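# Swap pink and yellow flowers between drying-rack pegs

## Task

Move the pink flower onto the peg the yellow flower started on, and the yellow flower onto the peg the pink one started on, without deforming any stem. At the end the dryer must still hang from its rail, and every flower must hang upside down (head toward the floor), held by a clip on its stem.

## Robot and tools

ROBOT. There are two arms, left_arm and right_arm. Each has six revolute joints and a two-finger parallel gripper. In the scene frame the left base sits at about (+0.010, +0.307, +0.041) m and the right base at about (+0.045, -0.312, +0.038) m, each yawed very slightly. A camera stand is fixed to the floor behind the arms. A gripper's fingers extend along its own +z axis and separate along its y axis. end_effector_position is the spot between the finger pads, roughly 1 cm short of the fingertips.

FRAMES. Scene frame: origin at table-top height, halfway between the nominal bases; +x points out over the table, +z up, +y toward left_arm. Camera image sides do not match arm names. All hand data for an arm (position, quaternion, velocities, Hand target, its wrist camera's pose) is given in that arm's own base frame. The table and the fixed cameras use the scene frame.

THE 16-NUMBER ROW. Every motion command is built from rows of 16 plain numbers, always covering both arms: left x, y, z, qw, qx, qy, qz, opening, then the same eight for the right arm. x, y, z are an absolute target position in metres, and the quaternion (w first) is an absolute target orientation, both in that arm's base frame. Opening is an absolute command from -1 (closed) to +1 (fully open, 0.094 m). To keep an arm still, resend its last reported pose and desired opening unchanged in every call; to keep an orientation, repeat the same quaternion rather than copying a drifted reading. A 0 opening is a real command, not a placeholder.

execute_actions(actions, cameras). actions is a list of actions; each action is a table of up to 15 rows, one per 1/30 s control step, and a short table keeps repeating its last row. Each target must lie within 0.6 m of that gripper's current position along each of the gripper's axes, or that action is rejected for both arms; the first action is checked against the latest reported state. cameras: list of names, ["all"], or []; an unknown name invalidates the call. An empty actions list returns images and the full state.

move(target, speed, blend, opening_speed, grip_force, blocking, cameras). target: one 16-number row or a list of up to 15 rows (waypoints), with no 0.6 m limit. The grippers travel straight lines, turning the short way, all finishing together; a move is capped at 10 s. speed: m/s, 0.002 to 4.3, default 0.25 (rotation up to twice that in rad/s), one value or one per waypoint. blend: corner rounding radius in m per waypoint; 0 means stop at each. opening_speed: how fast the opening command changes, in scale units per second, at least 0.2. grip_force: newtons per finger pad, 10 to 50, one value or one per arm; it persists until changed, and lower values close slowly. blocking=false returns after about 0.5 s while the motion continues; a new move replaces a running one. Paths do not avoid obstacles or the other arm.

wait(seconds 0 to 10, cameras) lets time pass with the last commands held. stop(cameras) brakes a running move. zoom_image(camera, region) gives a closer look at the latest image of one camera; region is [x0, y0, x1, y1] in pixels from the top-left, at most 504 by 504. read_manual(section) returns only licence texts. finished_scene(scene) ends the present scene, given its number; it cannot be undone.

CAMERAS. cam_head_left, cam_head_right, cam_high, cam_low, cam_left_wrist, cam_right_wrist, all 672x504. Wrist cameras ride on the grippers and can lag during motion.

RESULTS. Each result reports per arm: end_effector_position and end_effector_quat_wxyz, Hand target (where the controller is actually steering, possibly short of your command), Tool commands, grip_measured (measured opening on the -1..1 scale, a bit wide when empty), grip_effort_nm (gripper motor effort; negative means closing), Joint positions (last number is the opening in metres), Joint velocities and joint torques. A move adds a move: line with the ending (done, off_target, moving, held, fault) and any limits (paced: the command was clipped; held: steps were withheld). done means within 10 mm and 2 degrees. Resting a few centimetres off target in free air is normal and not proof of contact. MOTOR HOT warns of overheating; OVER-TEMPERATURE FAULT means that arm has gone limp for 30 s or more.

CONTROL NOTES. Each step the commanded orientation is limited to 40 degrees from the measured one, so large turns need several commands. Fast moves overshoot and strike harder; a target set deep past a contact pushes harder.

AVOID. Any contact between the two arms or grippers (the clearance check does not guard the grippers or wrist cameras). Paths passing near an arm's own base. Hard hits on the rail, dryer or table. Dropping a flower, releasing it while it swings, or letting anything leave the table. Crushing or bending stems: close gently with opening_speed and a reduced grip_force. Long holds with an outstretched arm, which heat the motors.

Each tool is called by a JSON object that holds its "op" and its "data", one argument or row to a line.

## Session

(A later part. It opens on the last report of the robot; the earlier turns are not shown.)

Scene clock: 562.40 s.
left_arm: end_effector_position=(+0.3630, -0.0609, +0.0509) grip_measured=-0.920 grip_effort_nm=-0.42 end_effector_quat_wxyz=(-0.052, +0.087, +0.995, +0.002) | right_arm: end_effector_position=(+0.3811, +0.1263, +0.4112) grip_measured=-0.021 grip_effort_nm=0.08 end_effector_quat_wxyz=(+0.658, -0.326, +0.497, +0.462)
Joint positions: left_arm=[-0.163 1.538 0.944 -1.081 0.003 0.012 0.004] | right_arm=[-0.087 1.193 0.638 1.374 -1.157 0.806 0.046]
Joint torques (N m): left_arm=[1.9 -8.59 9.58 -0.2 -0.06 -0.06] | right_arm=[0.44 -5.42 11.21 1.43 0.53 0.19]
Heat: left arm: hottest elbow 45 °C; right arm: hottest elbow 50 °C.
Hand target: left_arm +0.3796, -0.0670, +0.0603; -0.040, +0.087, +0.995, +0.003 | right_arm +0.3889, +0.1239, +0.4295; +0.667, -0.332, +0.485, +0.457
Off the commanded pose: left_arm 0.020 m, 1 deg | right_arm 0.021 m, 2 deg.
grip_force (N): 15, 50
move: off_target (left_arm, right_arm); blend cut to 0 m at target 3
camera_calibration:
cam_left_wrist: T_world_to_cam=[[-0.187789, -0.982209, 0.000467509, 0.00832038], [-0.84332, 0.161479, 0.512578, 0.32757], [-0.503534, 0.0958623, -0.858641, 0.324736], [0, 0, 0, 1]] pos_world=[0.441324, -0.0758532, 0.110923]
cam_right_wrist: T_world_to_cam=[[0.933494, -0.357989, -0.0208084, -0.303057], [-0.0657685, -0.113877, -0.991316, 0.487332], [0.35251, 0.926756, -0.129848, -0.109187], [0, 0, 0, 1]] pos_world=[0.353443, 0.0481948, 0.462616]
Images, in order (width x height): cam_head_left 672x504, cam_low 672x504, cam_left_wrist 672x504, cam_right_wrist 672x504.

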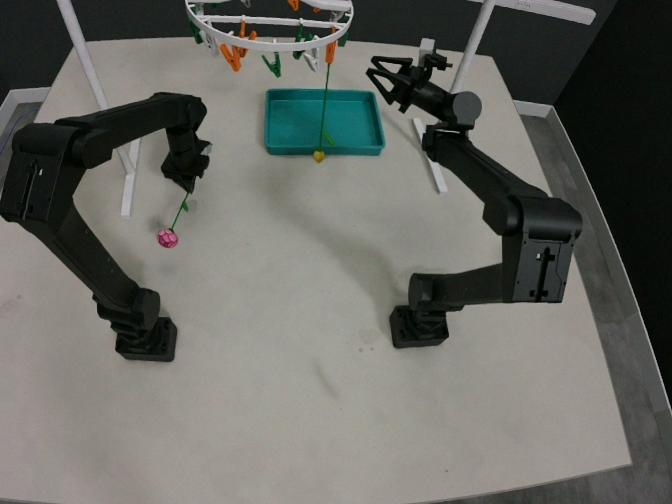

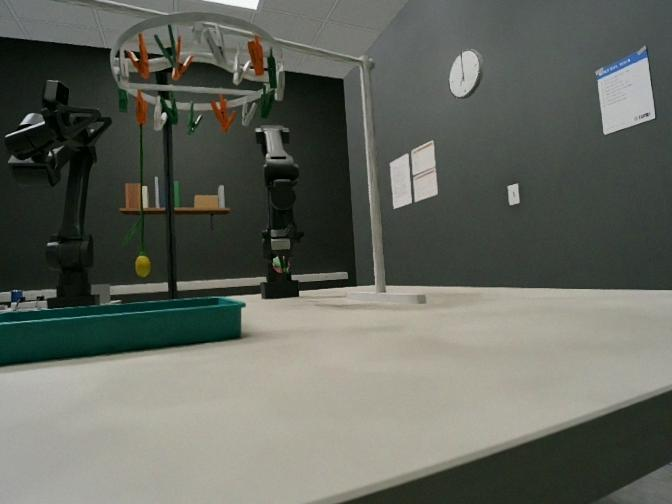

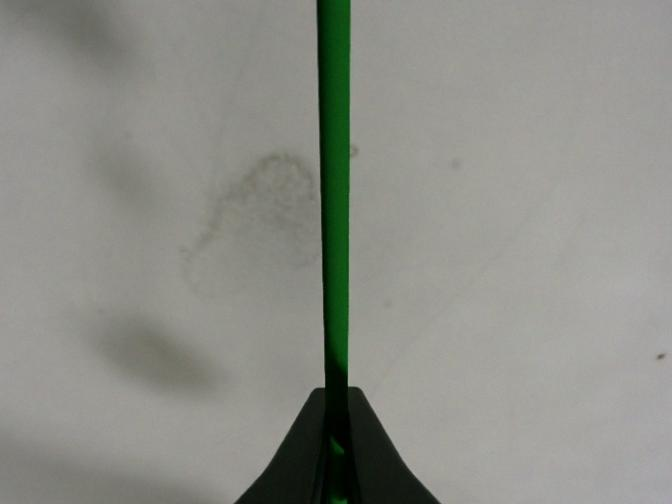

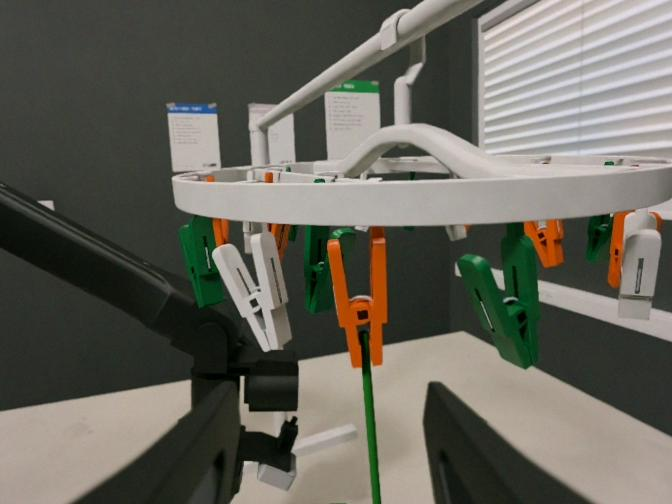

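{"op": "move", "data": {
  "target": [0.3800, -0.0670, -0.0010, -0.0408, 0.0871, 0.9954, 0.0036, -1.0, 0.4166, 0.1682, 0.4550, 0.6671, -0.3325, 0.4847, 0.4577, -0.02],
  "speed": 0.12,
  "cameras": ["cam_right_wrist", "cam_low", "cam_head_right", "cam_left_wrist"]
}}

{"op": "zoom_image", "data": {
  "camera": "cam_low",
  "region": [220, 180, 340, 320]
}}

{"op": "zoom_image", "data": {
  "camera": "cam_right_wrist",
  "region": [180, 260, 480, 504]
}}

Scene clock: 576.27 s.
left_arm: end_effector_position=(+0.3776, -0.0632, +0.0027) grip_measured=-0.920 grip_effort_nm=-0.42 end_effector_quat_wxyz=(-0.042, +0.087, +0.995, +0.002) | right_arm: end_effector_position=(+0.4092, +0.1635, +0.4344) grip_measured=-0.021 grip_effort_nm=0.08 end_effector_quat_wxyz=(+0.656, -0.319, +0.501, +0.466)
Joint positions: left_arm=[-0.163 1.646 0.921 -0.93 0.003 0.012 0.004] | right_arm=[0.029 1.193 0.733 1.114 -1.063 0.641 0.046]
Joint torques (N m): left_arm=[1.85 -9.47 6.04 0.72 -0.06 -0.06] | right_arm=[1.32 -6.53 11.97 0.9 0.44 -0.12]
Heat: left arm: hottest elbow 47 °C; right arm: hottest elbow 50 °C.
Hand target: left_arm +0.3800, -0.0670, -0.0010; -0.041, +0.087, +0.995, +0.004 | right_arm +0.4153, +0.1677, +0.4547; +0.667, -0.332, +0.484, +0.458
Off the commanded pose: left_arm 0.006 m, 0 deg | right_arm 0.022 m, 3 deg.
grip_force (N): 15, 50
move: off_target (right_arm)
camera_calibration:
cam_left_wrist: T_world_to_cam=[[-0.187805, -0.982206, -0.00042125, 0.00877902], [-0.853031, 0.162893, 0.495787, 0.368818], [-0.486896, 0.0934704, -0.868444, 0.284506], [0, 0, 0, 1]] pos_world=[0.454787, -0.0780479, 0.0642259]
cam_right_wrist: T_world_to_cam=[[0.932067, -0.360277, -0.0380976, -0.307066], [-0.081149, -0.10513, -0.991142, 0.521241], [0.353081, 0.926902, -0.127225, -0.151925], [0, 0, 0, 1]] pos_world=[0.382146, 0.0849894, 0.485597]
Images, in order (width x height): cam_head_right 672x504, cam_low 672x504, cam_left_wrist 672x504, cam_right_wrist 672x504.

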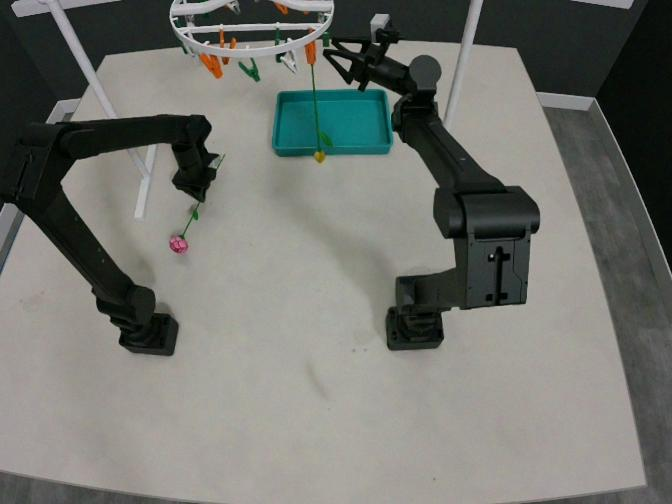

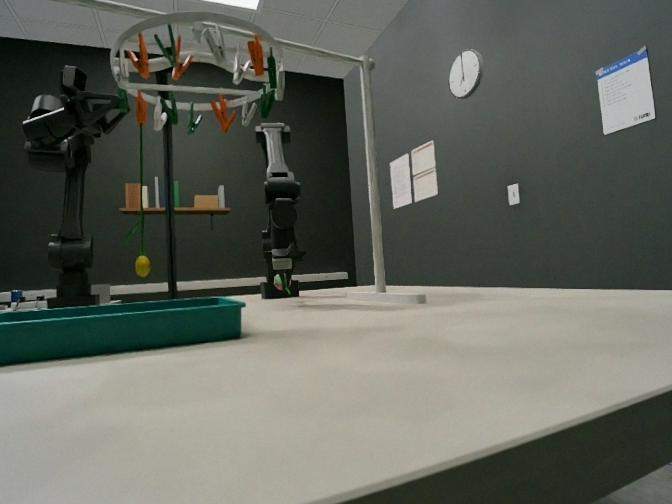

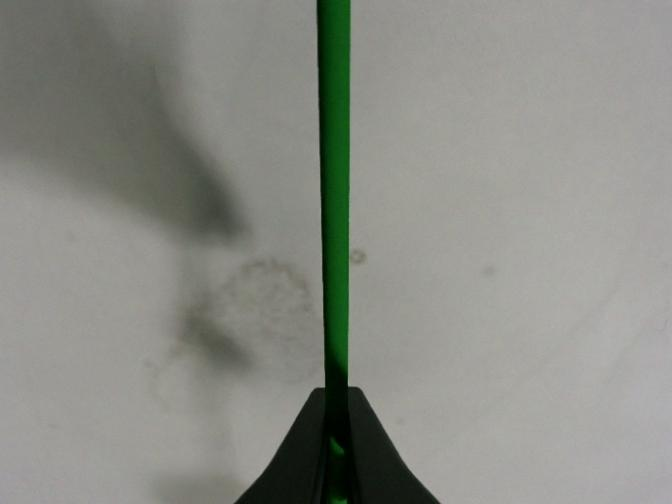

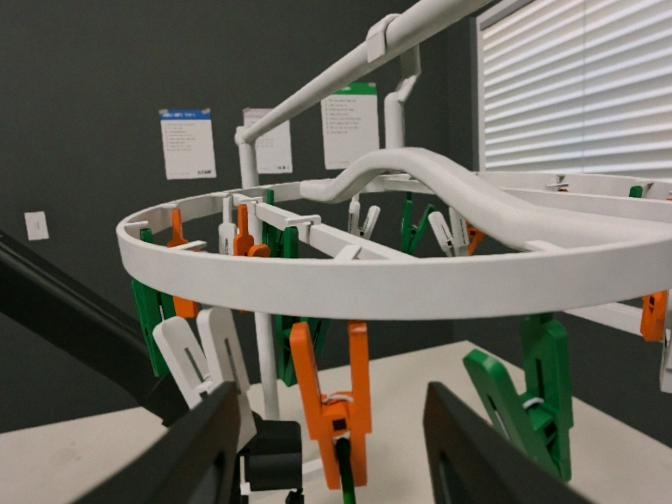

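Scaled by 3.600 from the camera's 672x504 image, which has a finer 960x720 frame.

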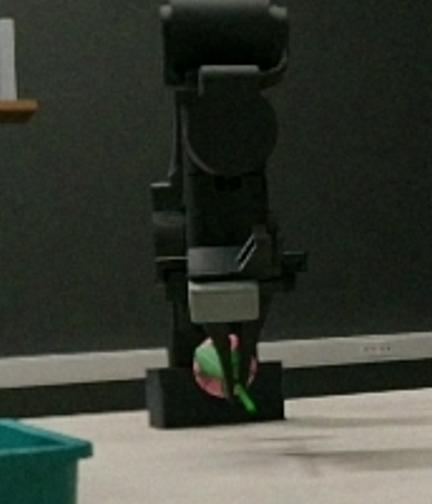

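Scaled by 1.680 from the camera's 672x504 image, which has a finer 960x720 frame.

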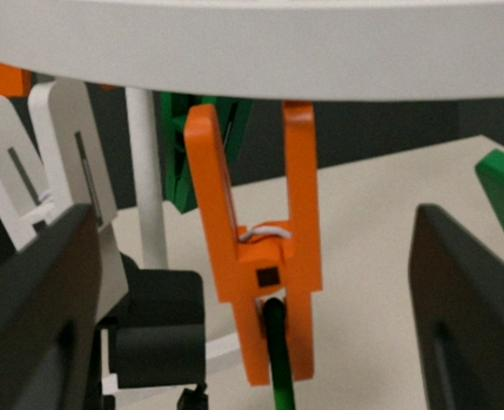

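{"op": "move", "data": {
  "target": [0.3800, -0.0670, -0.0320, -0.0408, 0.0871, 0.9954, 0.0036, -1.0, 0.4310, 0.2117, 0.4520, 0.6671, -0.3325, 0.4847, 0.4577, -0.02],
  "speed": 0.09,
  "cameras": ["cam_right_wrist", "cam_low", "cam_head_right"]
}}

{"op": "zoom_image", "data": {
  "camera": "cam_low",
  "region": [220, 180, 340, 320]
}}

{"op": "zoom_image", "data": {
  "camera": "cam_right_wrist",
  "region": [180, 260, 480, 504]
}}

{"op": "zoom_image", "data": {
  "camera": "cam_head_right",
  "region": [140, 120, 260, 280]
}}

Scene clock: 596.87 s.
left_arm: end_effector_position=(+0.3795, -0.0635, -0.0268) grip_measured=-0.920 grip_effort_nm=-0.42 end_effector_quat_wxyz=(-0.040, +0.087, +0.995, +0.002) | right_arm: end_effector_position=(+0.4231, +0.2062, +0.4306) grip_measured=-0.021 grip_effort_nm=0.08 end_effector_quat_wxyz=(+0.656, -0.320, +0.501, +0.465)
Joint positions: left_arm=[-0.163 1.707 0.899 -0.843 0.003 0.012 0.004] | right_arm=[0.144 1.227 0.77 1.001 -0.971 0.512 0.046]
Joint torques (N m): left_arm=[1.79 -9.64 5.41 0.73 -0.06 -0.07] | right_arm=[1.32 -7.41 12.23 0.99 0.36 -0.12]
Heat: left arm: hottest elbow 46 °C; right arm: hottest elbow 50 °C.
Hand target: left_arm +0.3800, -0.0670, -0.0319; -0.041, +0.087, +0.995, +0.004 | right_arm +0.4297, +0.2110, +0.4516; +0.667, -0.332, +0.484, +0.458
Off the commanded pose: left_arm 0.006 m, 0 deg | right_arm 0.023 m, 3 deg.
grip_force (N): 15, 50
move: off_target (right_arm)
camera_calibration:
cam_right_wrist: T_world_to_cam=[[0.932401, -0.359582, -0.0364606, -0.305802], [-0.080769, -0.108975, -0.990758, 0.523574], [0.352286, 0.926728, -0.130651, -0.195091], [0, 0, 0, 1]] pos_world=[0.396146, 0.127891, 0.482097]
Images, in order (width x height): cam_head_right 672x504, cam_low 672x504, cam_right_wrist 672x504.

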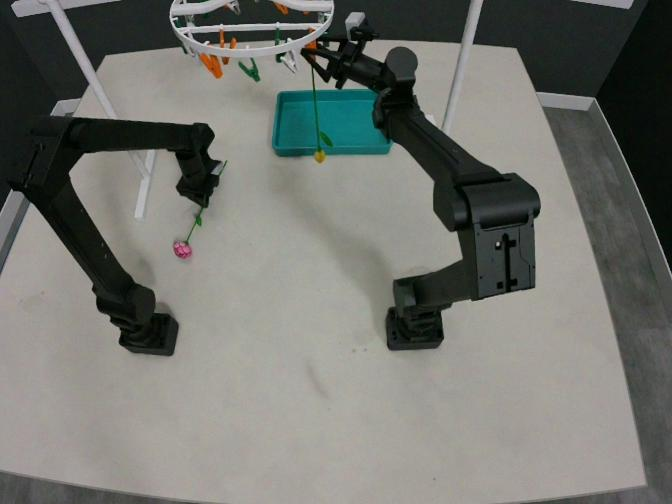

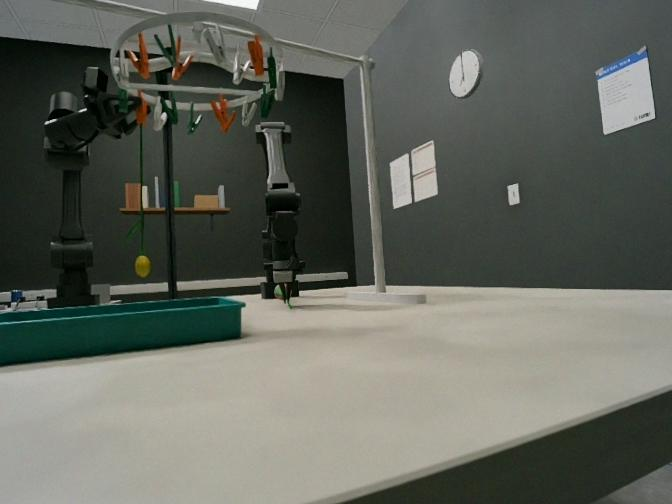

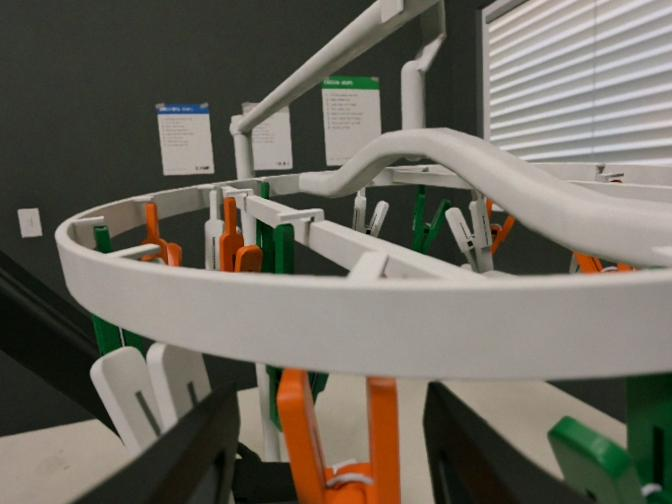

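Scaled by 3.600 from the camera's 672x504 image, which has a finer 960x720 frame.

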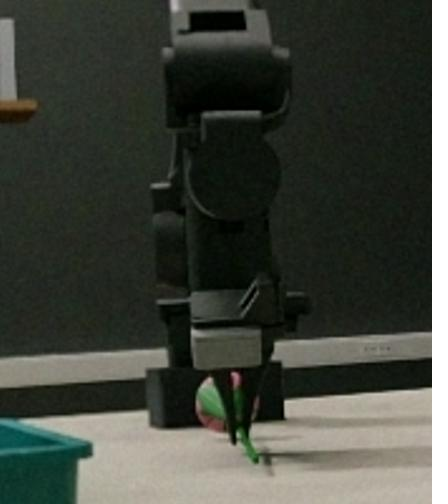

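Scaled by 1.680 from the camera's 672x504 image, which has a finer 960x720 frame.

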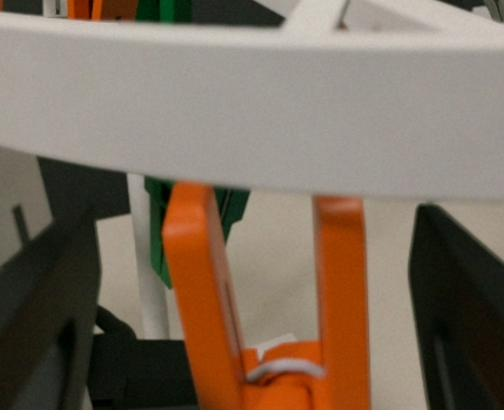

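Scaled by 3.150 from the camera's 672x504 image, which has a finer 960x720 frame.

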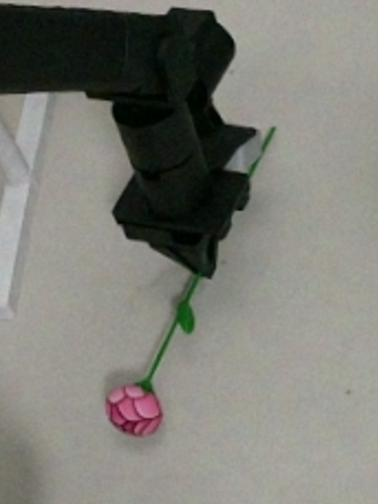

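{"op": "move", "data": {
  "target": [0.3800, -0.0670, -0.0420, -0.0408, 0.0871, 0.9954, 0.0036, -1.0, 0.4310, 0.2117, 0.4520, 0.6671, -0.3325, 0.4847, 0.4577, -0.40],
  "speed": 0.05,
  "opening_speed": 0.4,
  "cameras": ["cam_right_wrist", "cam_low", "cam_left_wrist"]
}}

{"op": "zoom_image", "data": {
  "camera": "cam_low",
  "region": [220, 180, 340, 320]
}}

{"op": "zoom_image", "data": {
  "camera": "cam_right_wrist",
  "region": [180, 260, 480, 504]
}}

Scene clock: 602.03 s.
left_arm: end_effector_position=(+0.3812, -0.0637, -0.0334) grip_measured=-0.920 grip_effort_nm=-0.42 end_effector_quat_wxyz=(-0.037, +0.087, +0.995, +0.002) | right_arm: end_effector_position=(+0.4232, +0.2062, +0.4305) grip_measured=-0.398 grip_effort_nm=-0.07 end_effector_quat_wxyz=(+0.656, -0.320, +0.501, +0.465)
Joint positions: left_arm=[-0.163 1.722 0.897 -0.82 0.002 0.012 0.004] | right_arm=[0.144 1.227 0.77 1.001 -0.971 0.511 0.028]
Joint torques (N m): left_arm=[1.85 -9.23 5.05 0.95 -0.06 -0.06] | right_arm=[1.26 -7.41 12.29 1.02 0.36 -0.13]
Heat: left arm: hottest elbow 45 °C; right arm: hottest elbow 50 °C.
Hand target: left_arm +0.3798, -0.0669, -0.0418; -0.041, +0.087, +0.995, +0.004 | right_arm +0.4298, +0.2111, +0.4516; +0.667, -0.332, +0.485, +0.458
Off the commanded pose: left_arm 0.009 m, 0 deg | right_arm 0.023 m, 3 deg.
grip_force (N): 15, 50
move: off_target (right_arm)
camera_calibration:
cam_left_wrist: T_world_to_cam=[[-0.187804, -0.982206, -0.000963852, 0.00886978], [-0.857686, 0.163517, 0.48748, 0.391499], [-0.478648, 0.0923775, -0.873134, 0.251583], [0, 0, 0, 1]] pos_world=[0.457869, -0.0785455, 0.0288269]
cam_right_wrist: T_world_to_cam=[[0.932299, -0.359923, -0.0357044, -0.305953], [-0.0801823, -0.109411, -0.990757, 0.523401], [0.35269, 0.926544, -0.130863, -0.195182], [0, 0, 0, 1]] pos_world=[0.396046, 0.127991, 0.482097]
Images, in order (width x height): cam_low 672x504, cam_left_wrist 672x504, cam_right_wrist 672x504.

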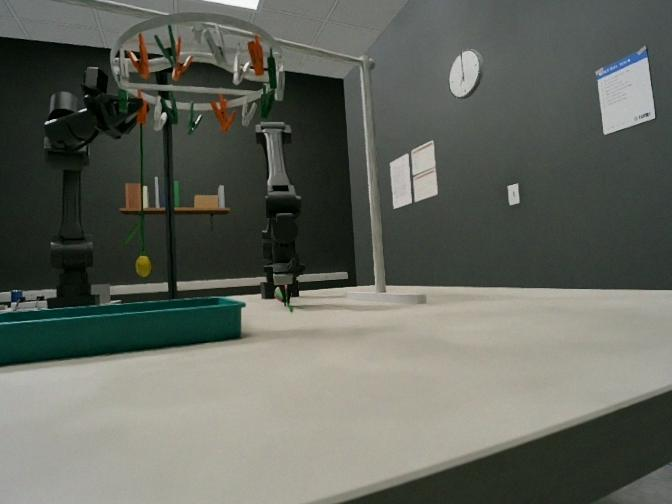

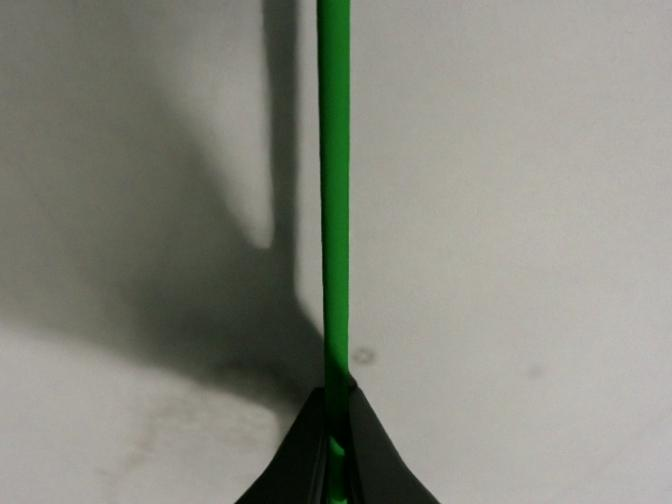

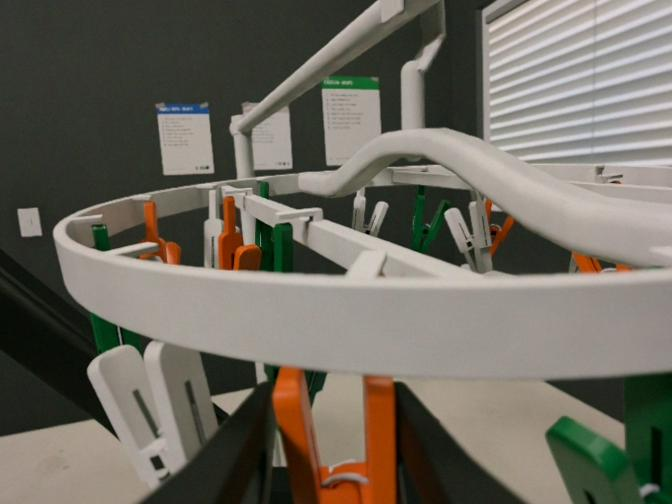

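Scaled by 3.600 from the camera's 672x504 image, which has a finer 960x720 frame.

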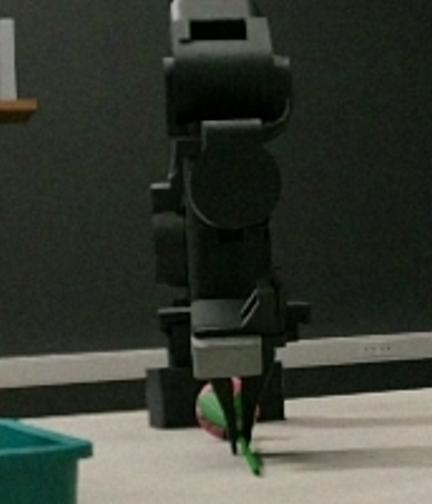

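Scaled by 1.680 from the camera's 672x504 image, which has a finer 960x720 frame.

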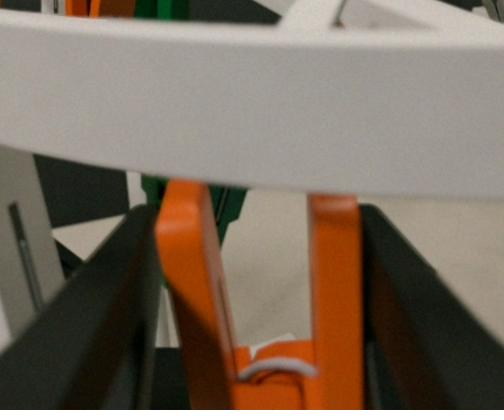

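{"op": "move", "data": {
  "target": [
    [0.3800, -0.0670, -0.0480, -0.0408, 0.0871, 0.9954, 0.0036, -1.0, 0.4310, 0.2117, 0.4520, 0.6671, -0.3325, 0.4847, 0.4577, -0.40],
    [0.3800, -0.0670, -0.0480, -0.0408, 0.0871, 0.9954, 0.0036, -0.55, 0.4310, 0.2117, 0.4520, 0.6671, -0.3325, 0.4847, 0.4577, -0.40]
  ],
  "speed": 0.03,
  "opening_speed": 0.3,
  "cameras": ["cam_low", "cam_left_wrist"]
}}

{"op": "zoom_image", "data": {
  "camera": "cam_low",
  "region": [220, 180, 340, 320]
}}

Scene clock: 611.67 s.
left_arm: end_effector_position=(+0.3841, -0.0623, -0.0338) grip_measured=-0.553 grip_effort_nm=0.08 end_effector_quat_wxyz=(-0.031, +0.088, +0.996, +0.007) | right_arm: end_effector_position=(+0.4232, +0.2062, +0.4305) grip_measured=-0.398 grip_effort_nm=-0.08 end_effector_quat_wxyz=(+0.656, -0.320, +0.501, +0.465)
Joint positions: left_arm=[-0.163 1.722 0.896 -0.808 -0.008 0.012 0.021] | right_arm=[0.144 1.227 0.77 1.001 -0.971 0.511 0.028]
Joint torques (N m): left_arm=[1.9 -8.29 4.83 1.11 0.33 -0.06] | right_arm=[1.14 -7.36 12.25 0.99 0.35 -0.14]
Heat: left arm: hottest elbow 44 °C; right arm: hottest elbow 50 °C.
Hand target: left_arm +0.3794, -0.0667, -0.0475; -0.041, +0.087, +0.995, +0.004 | right_arm +0.4298, +0.2111, +0.4516; +0.667, -0.332, +0.485, +0.458
Off the commanded pose: left_arm 0.016 m, 1 deg | right_arm 0.023 m, 3 deg.
grip_force (N): 15, 50
move: off_target (left_arm, right_arm); target 2's new opening was sent with left_arm's hand 0.015 m and 0 deg from that target
camera_calibration:
cam_left_wrist: T_world_to_cam=[[-0.188513, -0.981998, -0.0119306, 0.0106929], [-0.863868, 0.160033, 0.477621, 0.395772], [-0.467114, 0.100344, -0.878485, 0.248404], [0, 0, 0, 1]] pos_world=[0.459943, -0.0777621, 0.029318]
Images, in order (width x height): cam_low 672x504, cam_left_wrist 672x504.

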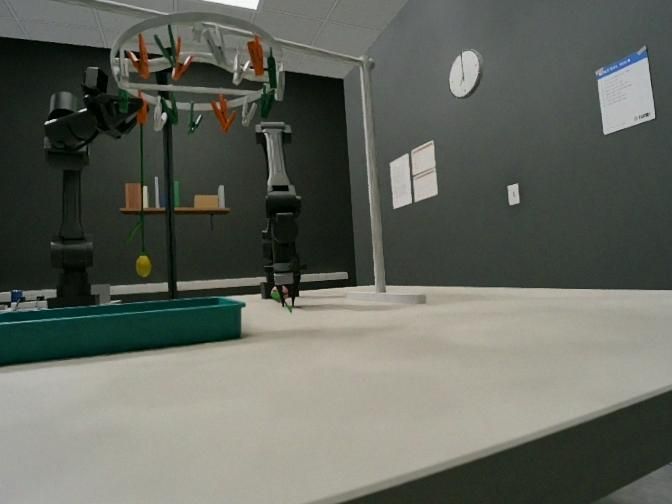

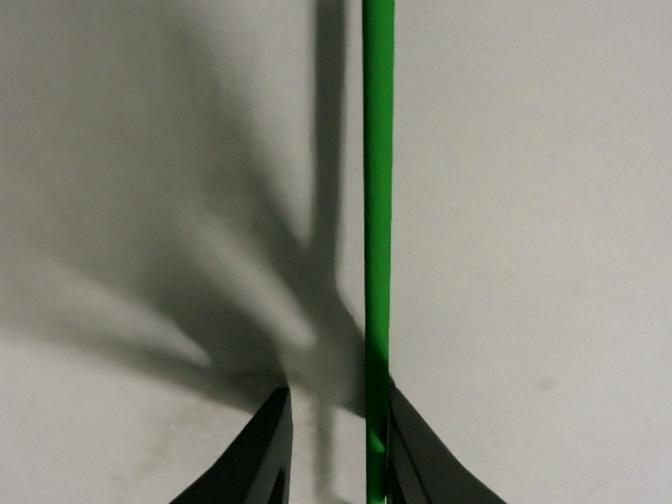

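Scaled by 3.600 from the camera's 672x504 image, which has a finer 960x720 frame.

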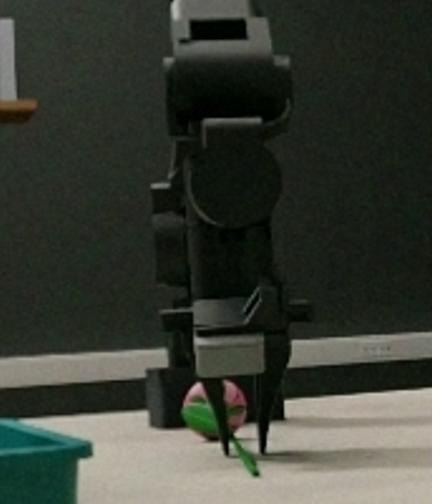

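{"op": "move", "data": {
  "target": [
    [0.3840, -0.0640, -0.0400, -0.0408, 0.0871, 0.9954, 0.0036, 0.1, 0.4310, 0.2117, 0.4520, 0.6671, -0.3325, 0.4847, 0.4577, -0.40],
    [0.3840, -0.0640, 0.1200, -0.0408, 0.0871, 0.9954, 0.0036, 0.1, 0.4310, 0.2117, 0.4520, 0.6671, -0.3325, 0.4847, 0.4577, -0.40]
  ],
  "speed": [0.03, 0.15],
  "opening_speed": 0.5,
  "cameras": ["cam_low", "cam_left_wrist", "cam_head_left", "cam_head_right"]
}}

{"op": "zoom_image", "data": {
  "camera": "cam_low",
  "region": [100, 80, 340, 320]
}}

Scene clock: 620.27 s.
left_arm: end_effector_position=(+0.3679, -0.0584, +0.1017) grip_measured=+0.098 grip_effort_nm=0.05 end_effector_quat_wxyz=(-0.063, +0.085, +0.994, +0.006) | right_arm: end_effector_position=(+0.4232, +0.2062, +0.4305) grip_measured=-0.398 grip_effort_nm=-0.07 end_effector_quat_wxyz=(+0.656, -0.320, +0.501, +0.465)
Joint positions: left_arm=[-0.158 1.492 1.043 -1.248 -0.003 0.012 0.052] | right_arm=[0.144 1.227 0.77 1.001 -0.971 0.511 0.028]
Joint torques (N m): left_arm=[2.14 -10.29 10.11 -0.24 0.13 0.04] | right_arm=[1.26 -7.24 12.25 1.01 0.35 -0.12]
Heat: left arm: hottest elbow 43 °C; right arm: hottest elbow 51 °C.
Hand target: left_arm +0.3833, -0.0638, +0.1202; -0.040, +0.087, +0.995, +0.004 | right_arm +0.4298, +0.2111, +0.4516; +0.667, -0.332, +0.485, +0.458
Off the commanded pose: left_arm 0.025 m, 3 deg | right_arm 0.023 m, 3 deg.
grip_force (N): 15, 50
move: off_target (left_arm, right_arm)
camera_calibration:
cam_left_wrist: T_world_to_cam=[[-0.182951, -0.983107, -0.00536714, 0.0104301], [-0.833055, 0.152123, 0.531863, 0.299127], [-0.522062, 0.101776, -0.846814, 0.37653], [0, 0, 0, 1]] pos_world=[0.44767, -0.073572, 0.159813]
Images, in order (width x height): cam_head_left 672x504, cam_head_right 672x504, cam_low 672x504, cam_left_wrist 672x504.

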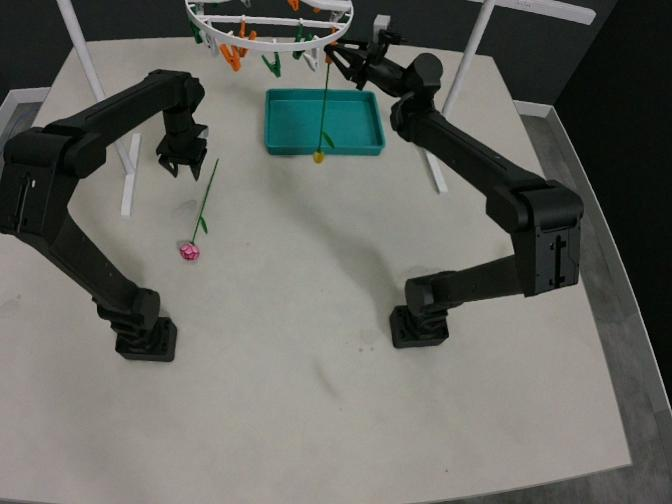

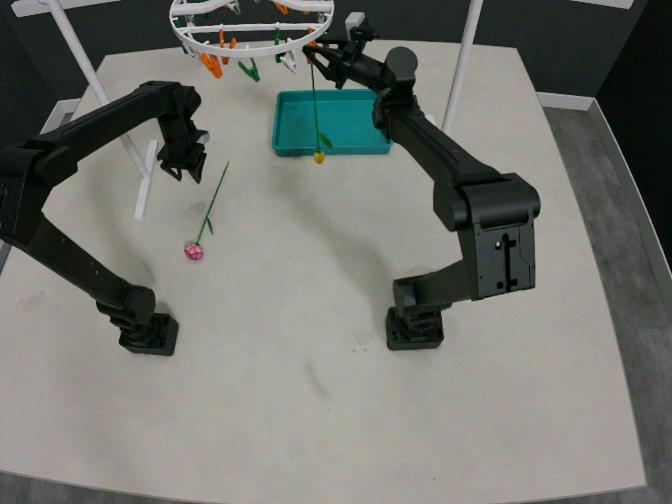

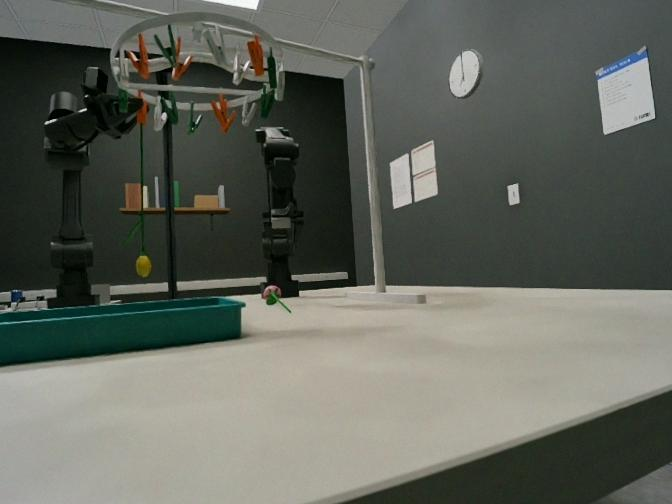

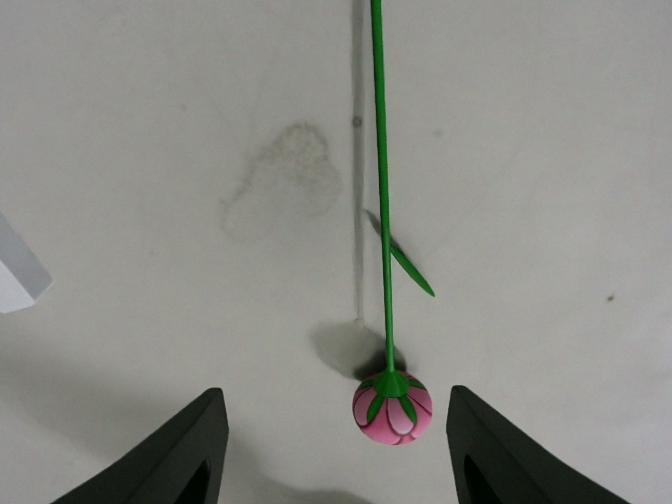

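Scaled by 2.100 from the camera's 672x504 image, which has a finer 960x720 frame.

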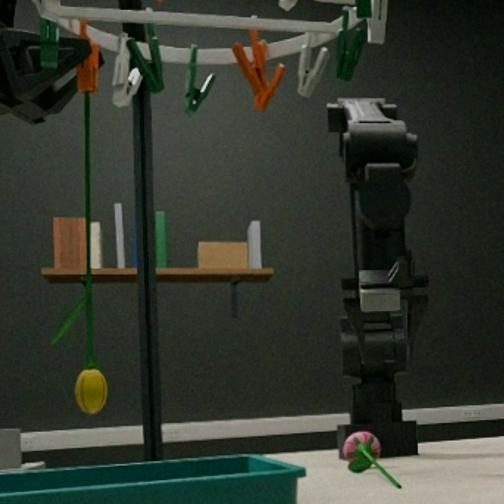

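{"op": "move", "data": {
  "target": [
    [0.3700, -0.2000, 0.2000, 0.5500, 0.2500, 0.7500, -0.2300, 0.1, 0.4310, 0.2117, 0.4520, 0.6671, -0.3325, 0.4847, 0.4577, -0.40],
    [0.4180, -0.3260, 0.2395, 0.6679, 0.2644, 0.6383, -0.2767, 0.1, 0.4310, 0.2117, 0.4520, 0.6671, -0.3325, 0.4847, 0.4577, -0.40]
  ],
  "speed": [0.3, 0.2],
  "blend": [0.04, 0.0],
  "cameras": ["cam_low", "cam_left_wrist", "cam_right_wrist"]
}}

{"op": "zoom_image", "data": {
  "camera": "cam_low",
  "region": [60, 60, 260, 300]
}}

Scene clock: 632.93 s.
left_arm: end_effector_position=(+0.4069, -0.3142, +0.2193) grip_measured=+0.098 grip_effort_nm=0.05 end_effector_quat_wxyz=(+0.652, +0.269, +0.656, -0.269) | right_arm: end_effector_position=(+0.4232, +0.2062, +0.4305) grip_measured=-0.398 grip_effort_nm=-0.08 end_effector_quat_wxyz=(+0.656, -0.320, +0.501, +0.465)
Joint positions: left_arm=[-0.594 1.4 0.52 0.874 0.187 -0.002 0.052] | right_arm=[0.144 1.227 0.77 1.001 -0.971 0.511 0.028]
Joint torques (N m): left_arm=[1.96 -6.36 9.46 2.93 -0.06 -0.03] | right_arm=[1.44 -7.24 12.23 1.03 0.35 -0.14]
Heat: left arm: hottest elbow 46 °C; right arm: hottest elbow 51 °C.
Hand target: left_arm +0.4166, -0.3251, +0.2394; +0.668, +0.264, +0.638, -0.277 | right_arm +0.4298, +0.2111, +0.4516; +0.667, -0.332, +0.485, +0.458
Off the commanded pose: left_arm 0.026 m, 3 deg | right_arm 0.023 m, 3 deg.
grip_force (N): 15, 50
move: off_target (left_arm, right_arm)
camera_calibration:
cam_left_wrist: T_world_to_cam=[[-0.700044, -0.714014, -0.0110227, 0.0628117], [-0.297406, 0.305551, -0.904538, 0.453203], [0.649221, -0.629938, -0.426251, -0.276193], [0, 0, 0, 1]] pos_world=[0.358067, -0.267613, 0.292904]
cam_right_wrist: T_world_to_cam=[[0.932299, -0.359923, -0.0357044, -0.305953], [-0.0801823, -0.109411, -0.990757, 0.523401], [0.35269, 0.926544, -0.130863, -0.195182], [0, 0, 0, 1]] pos_world=[0.396046, 0.127991, 0.482097]
Images, in order (width x height): cam_low 672x504, cam_left_wrist 672x504, cam_right_wrist 672x504.

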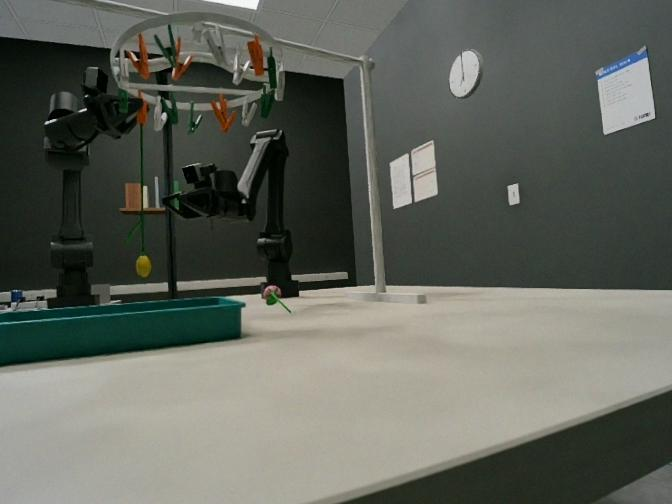

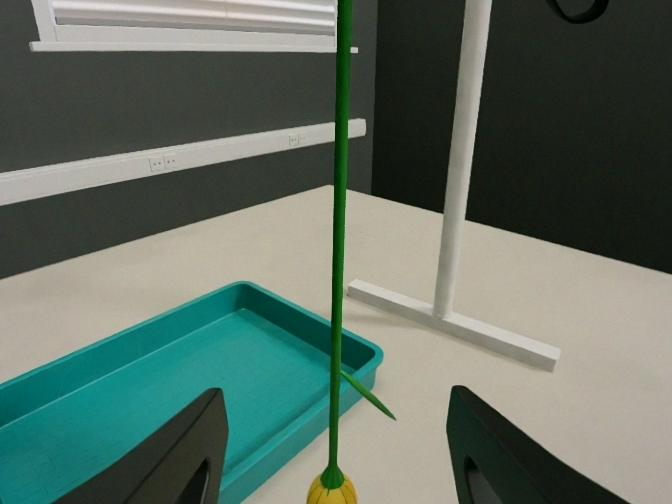

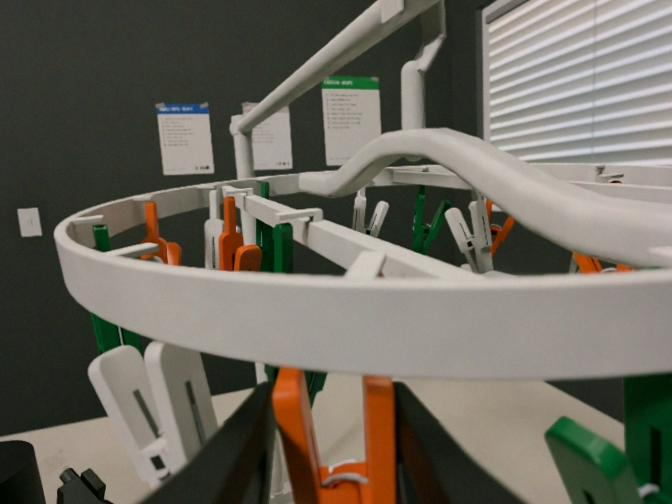

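Scaled by 2.100 from the camera's 672x504 image, which has a finer 960x720 frame.

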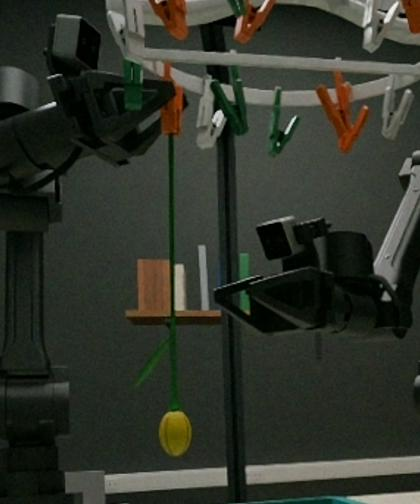

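{"op": "move", "data": {
  "target": [0.4570, -0.3650, 0.2395, 0.6679, 0.2644, 0.6383, -0.2767, 0.1, 0.4310, 0.2117, 0.4520, 0.6671, -0.3325, 0.4847, 0.4577, -0.40],
  "speed": 0.12,
  "cameras": ["cam_low", "cam_left_wrist"]
}}

{"op": "zoom_image", "data": {
  "camera": "cam_low",
  "region": [60, 60, 260, 300]
}}

Scene clock: 644.50 s.
left_arm: end_effector_position=(+0.4471, -0.3516, +0.2244) grip_measured=+0.098 grip_effort_nm=0.05 end_effector_quat_wxyz=(+0.658, +0.267, +0.650, -0.270) | right_arm: end_effector_position=(+0.4232, +0.2062, +0.4305) grip_measured=-0.398 grip_effort_nm=-0.08 end_effector_quat_wxyz=(+0.656, -0.320, +0.501, +0.465)
Joint positions: left_arm=[-0.616 1.528 0.666 0.874 0.162 -0.002 0.052] | right_arm=[0.144 1.227 0.77 1.001 -0.971 0.511 0.028]
Joint torques (N m): left_arm=[1.85 -7.88 9.68 2.29 -0.07 -0.02] | right_arm=[1.32 -7.3 12.25 1.02 0.36 -0.14]
Heat: left arm: hottest elbow 46 °C; right arm: hottest elbow 51 °C.
Hand target: left_arm +0.4559, -0.3643, +0.2394; +0.668, +0.264, +0.638, -0.277 | right_arm +0.4298, +0.2111, +0.4516; +0.667, -0.332, +0.485, +0.458
Off the commanded pose: left_arm 0.023 m, 2 deg | right_arm 0.023 m, 3 deg.
grip_force (N): 15, 50
move: off_target (left_arm, right_arm)
camera_calibration:
cam_left_wrist: T_world_to_cam=[[-0.698209, -0.715758, -0.0139611, 0.0635584], [-0.284986, 0.295783, -0.911754, 0.473807], [0.656725, -0.632616, -0.410499, -0.331585], [0, 0, 0, 1]] pos_world=[0.397165, -0.304417, 0.296768]
Images, in order (width x height): cam_low 672x504, cam_left_wrist 672x504.

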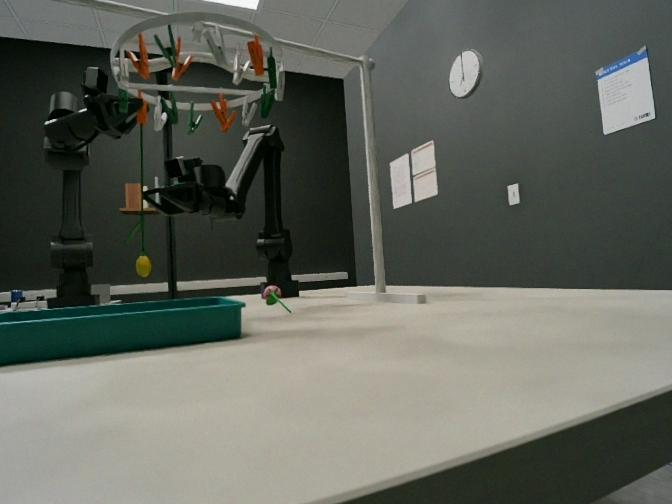

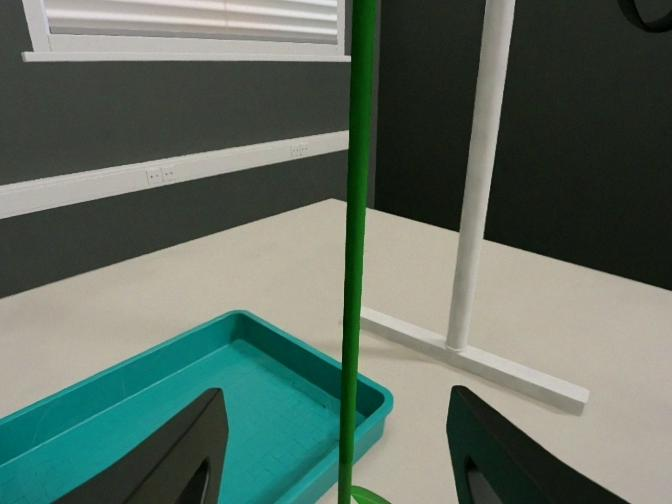

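Scaled by 2.100 from the camera's 672x504 image, which has a finer 960x720 frame.

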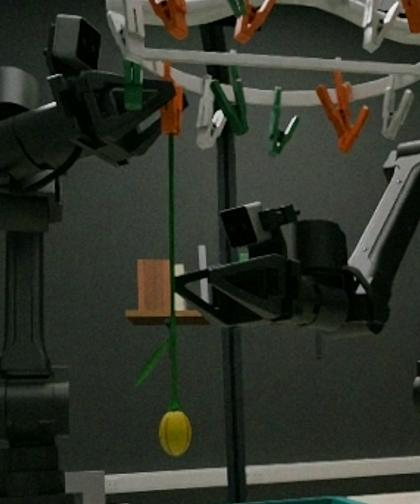

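{"op": "move", "data": {
  "target": [0.4741, -0.3875, 0.2395, 0.6679, 0.2644, 0.6383, -0.2767, 0.1, 0.4310, 0.2117, 0.4520, 0.6671, -0.3325, 0.4847, 0.4577, -0.40],
  "speed": 0.08,
  "cameras": ["cam_low", "cam_left_wrist"]
}}

{"op": "zoom_image", "data": {
  "camera": "cam_low",
  "region": [60, 60, 260, 300]
}}

Scene clock: 652.17 s.
left_arm: end_effector_position=(+0.4647, -0.3738, +0.2281) grip_measured=+0.098 grip_effort_nm=0.05 end_effector_quat_wxyz=(+0.663, +0.266, +0.646, -0.271) | right_arm: end_effector_position=(+0.4232, +0.2062, +0.4305) grip_measured=-0.398 grip_effort_nm=-0.08 end_effector_quat_wxyz=(+0.656, -0.320, +0.501, +0.465)
Joint positions: left_arm=[-0.635 1.588 0.742 0.871 0.144 -0.002 0.052] | right_arm=[0.144 1.227 0.77 1.001 -0.971 0.511 0.028]
Joint torques (N m): left_arm=[1.85 -9.11 9.81 1.77 -0.08 -0.01] | right_arm=[1.32 -7.18 12.26 1.01 0.35 -0.13]
Heat: left arm: hottest elbow 47 °C; right arm: hottest elbow 51 °C.
Hand target: left_arm +0.4731, -0.3868, +0.2396; +0.668, +0.264, +0.638, -0.277 | right_arm +0.4298, +0.2111, +0.4516; +0.667, -0.332, +0.485, +0.458
Off the commanded pose: left_arm 0.020 m, 1 deg | right_arm 0.023 m, 3 deg.
grip_force (N): 15, 50
move: off_target (left_arm, right_arm)
camera_calibration:
cam_left_wrist: T_world_to_cam=[[-0.698043, -0.715887, -0.0155636, 0.0602358], [-0.274994, 0.288082, -0.917272, 0.482517], [0.661146, -0.636015, -0.397958, -0.36184], [0, 0, 0, 1]] pos_world=[0.413966, -0.326018, 0.29954]
Images, in order (width x height): cam_low 672x504, cam_left_wrist 672x504.

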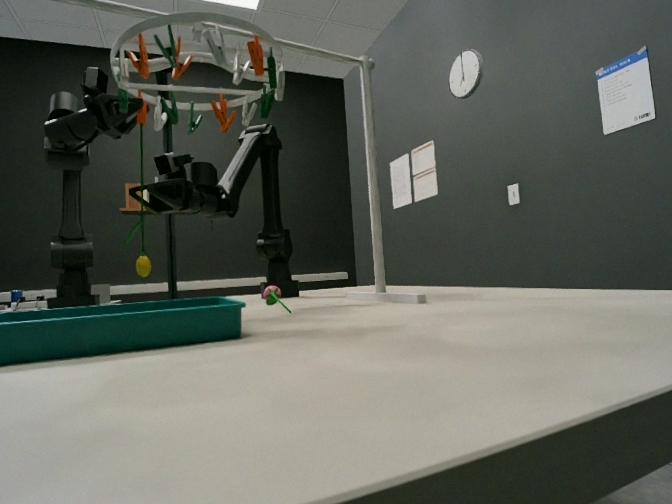

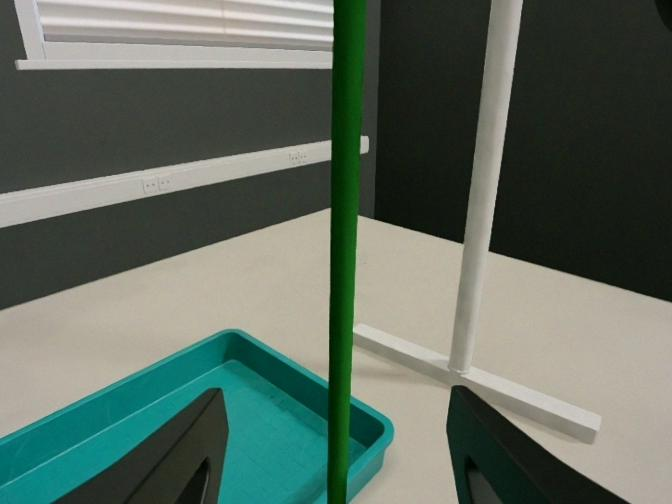

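Scaled by 2.100 from the camera's 672x504 image, which has a finer 960x720 frame.

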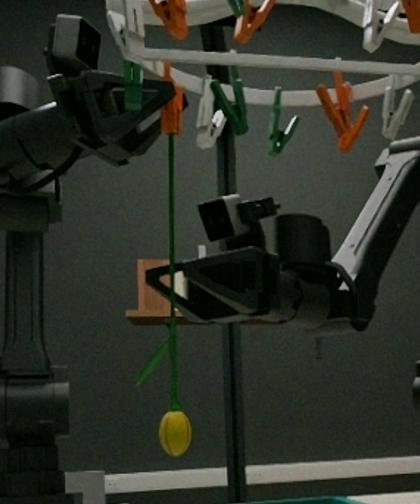

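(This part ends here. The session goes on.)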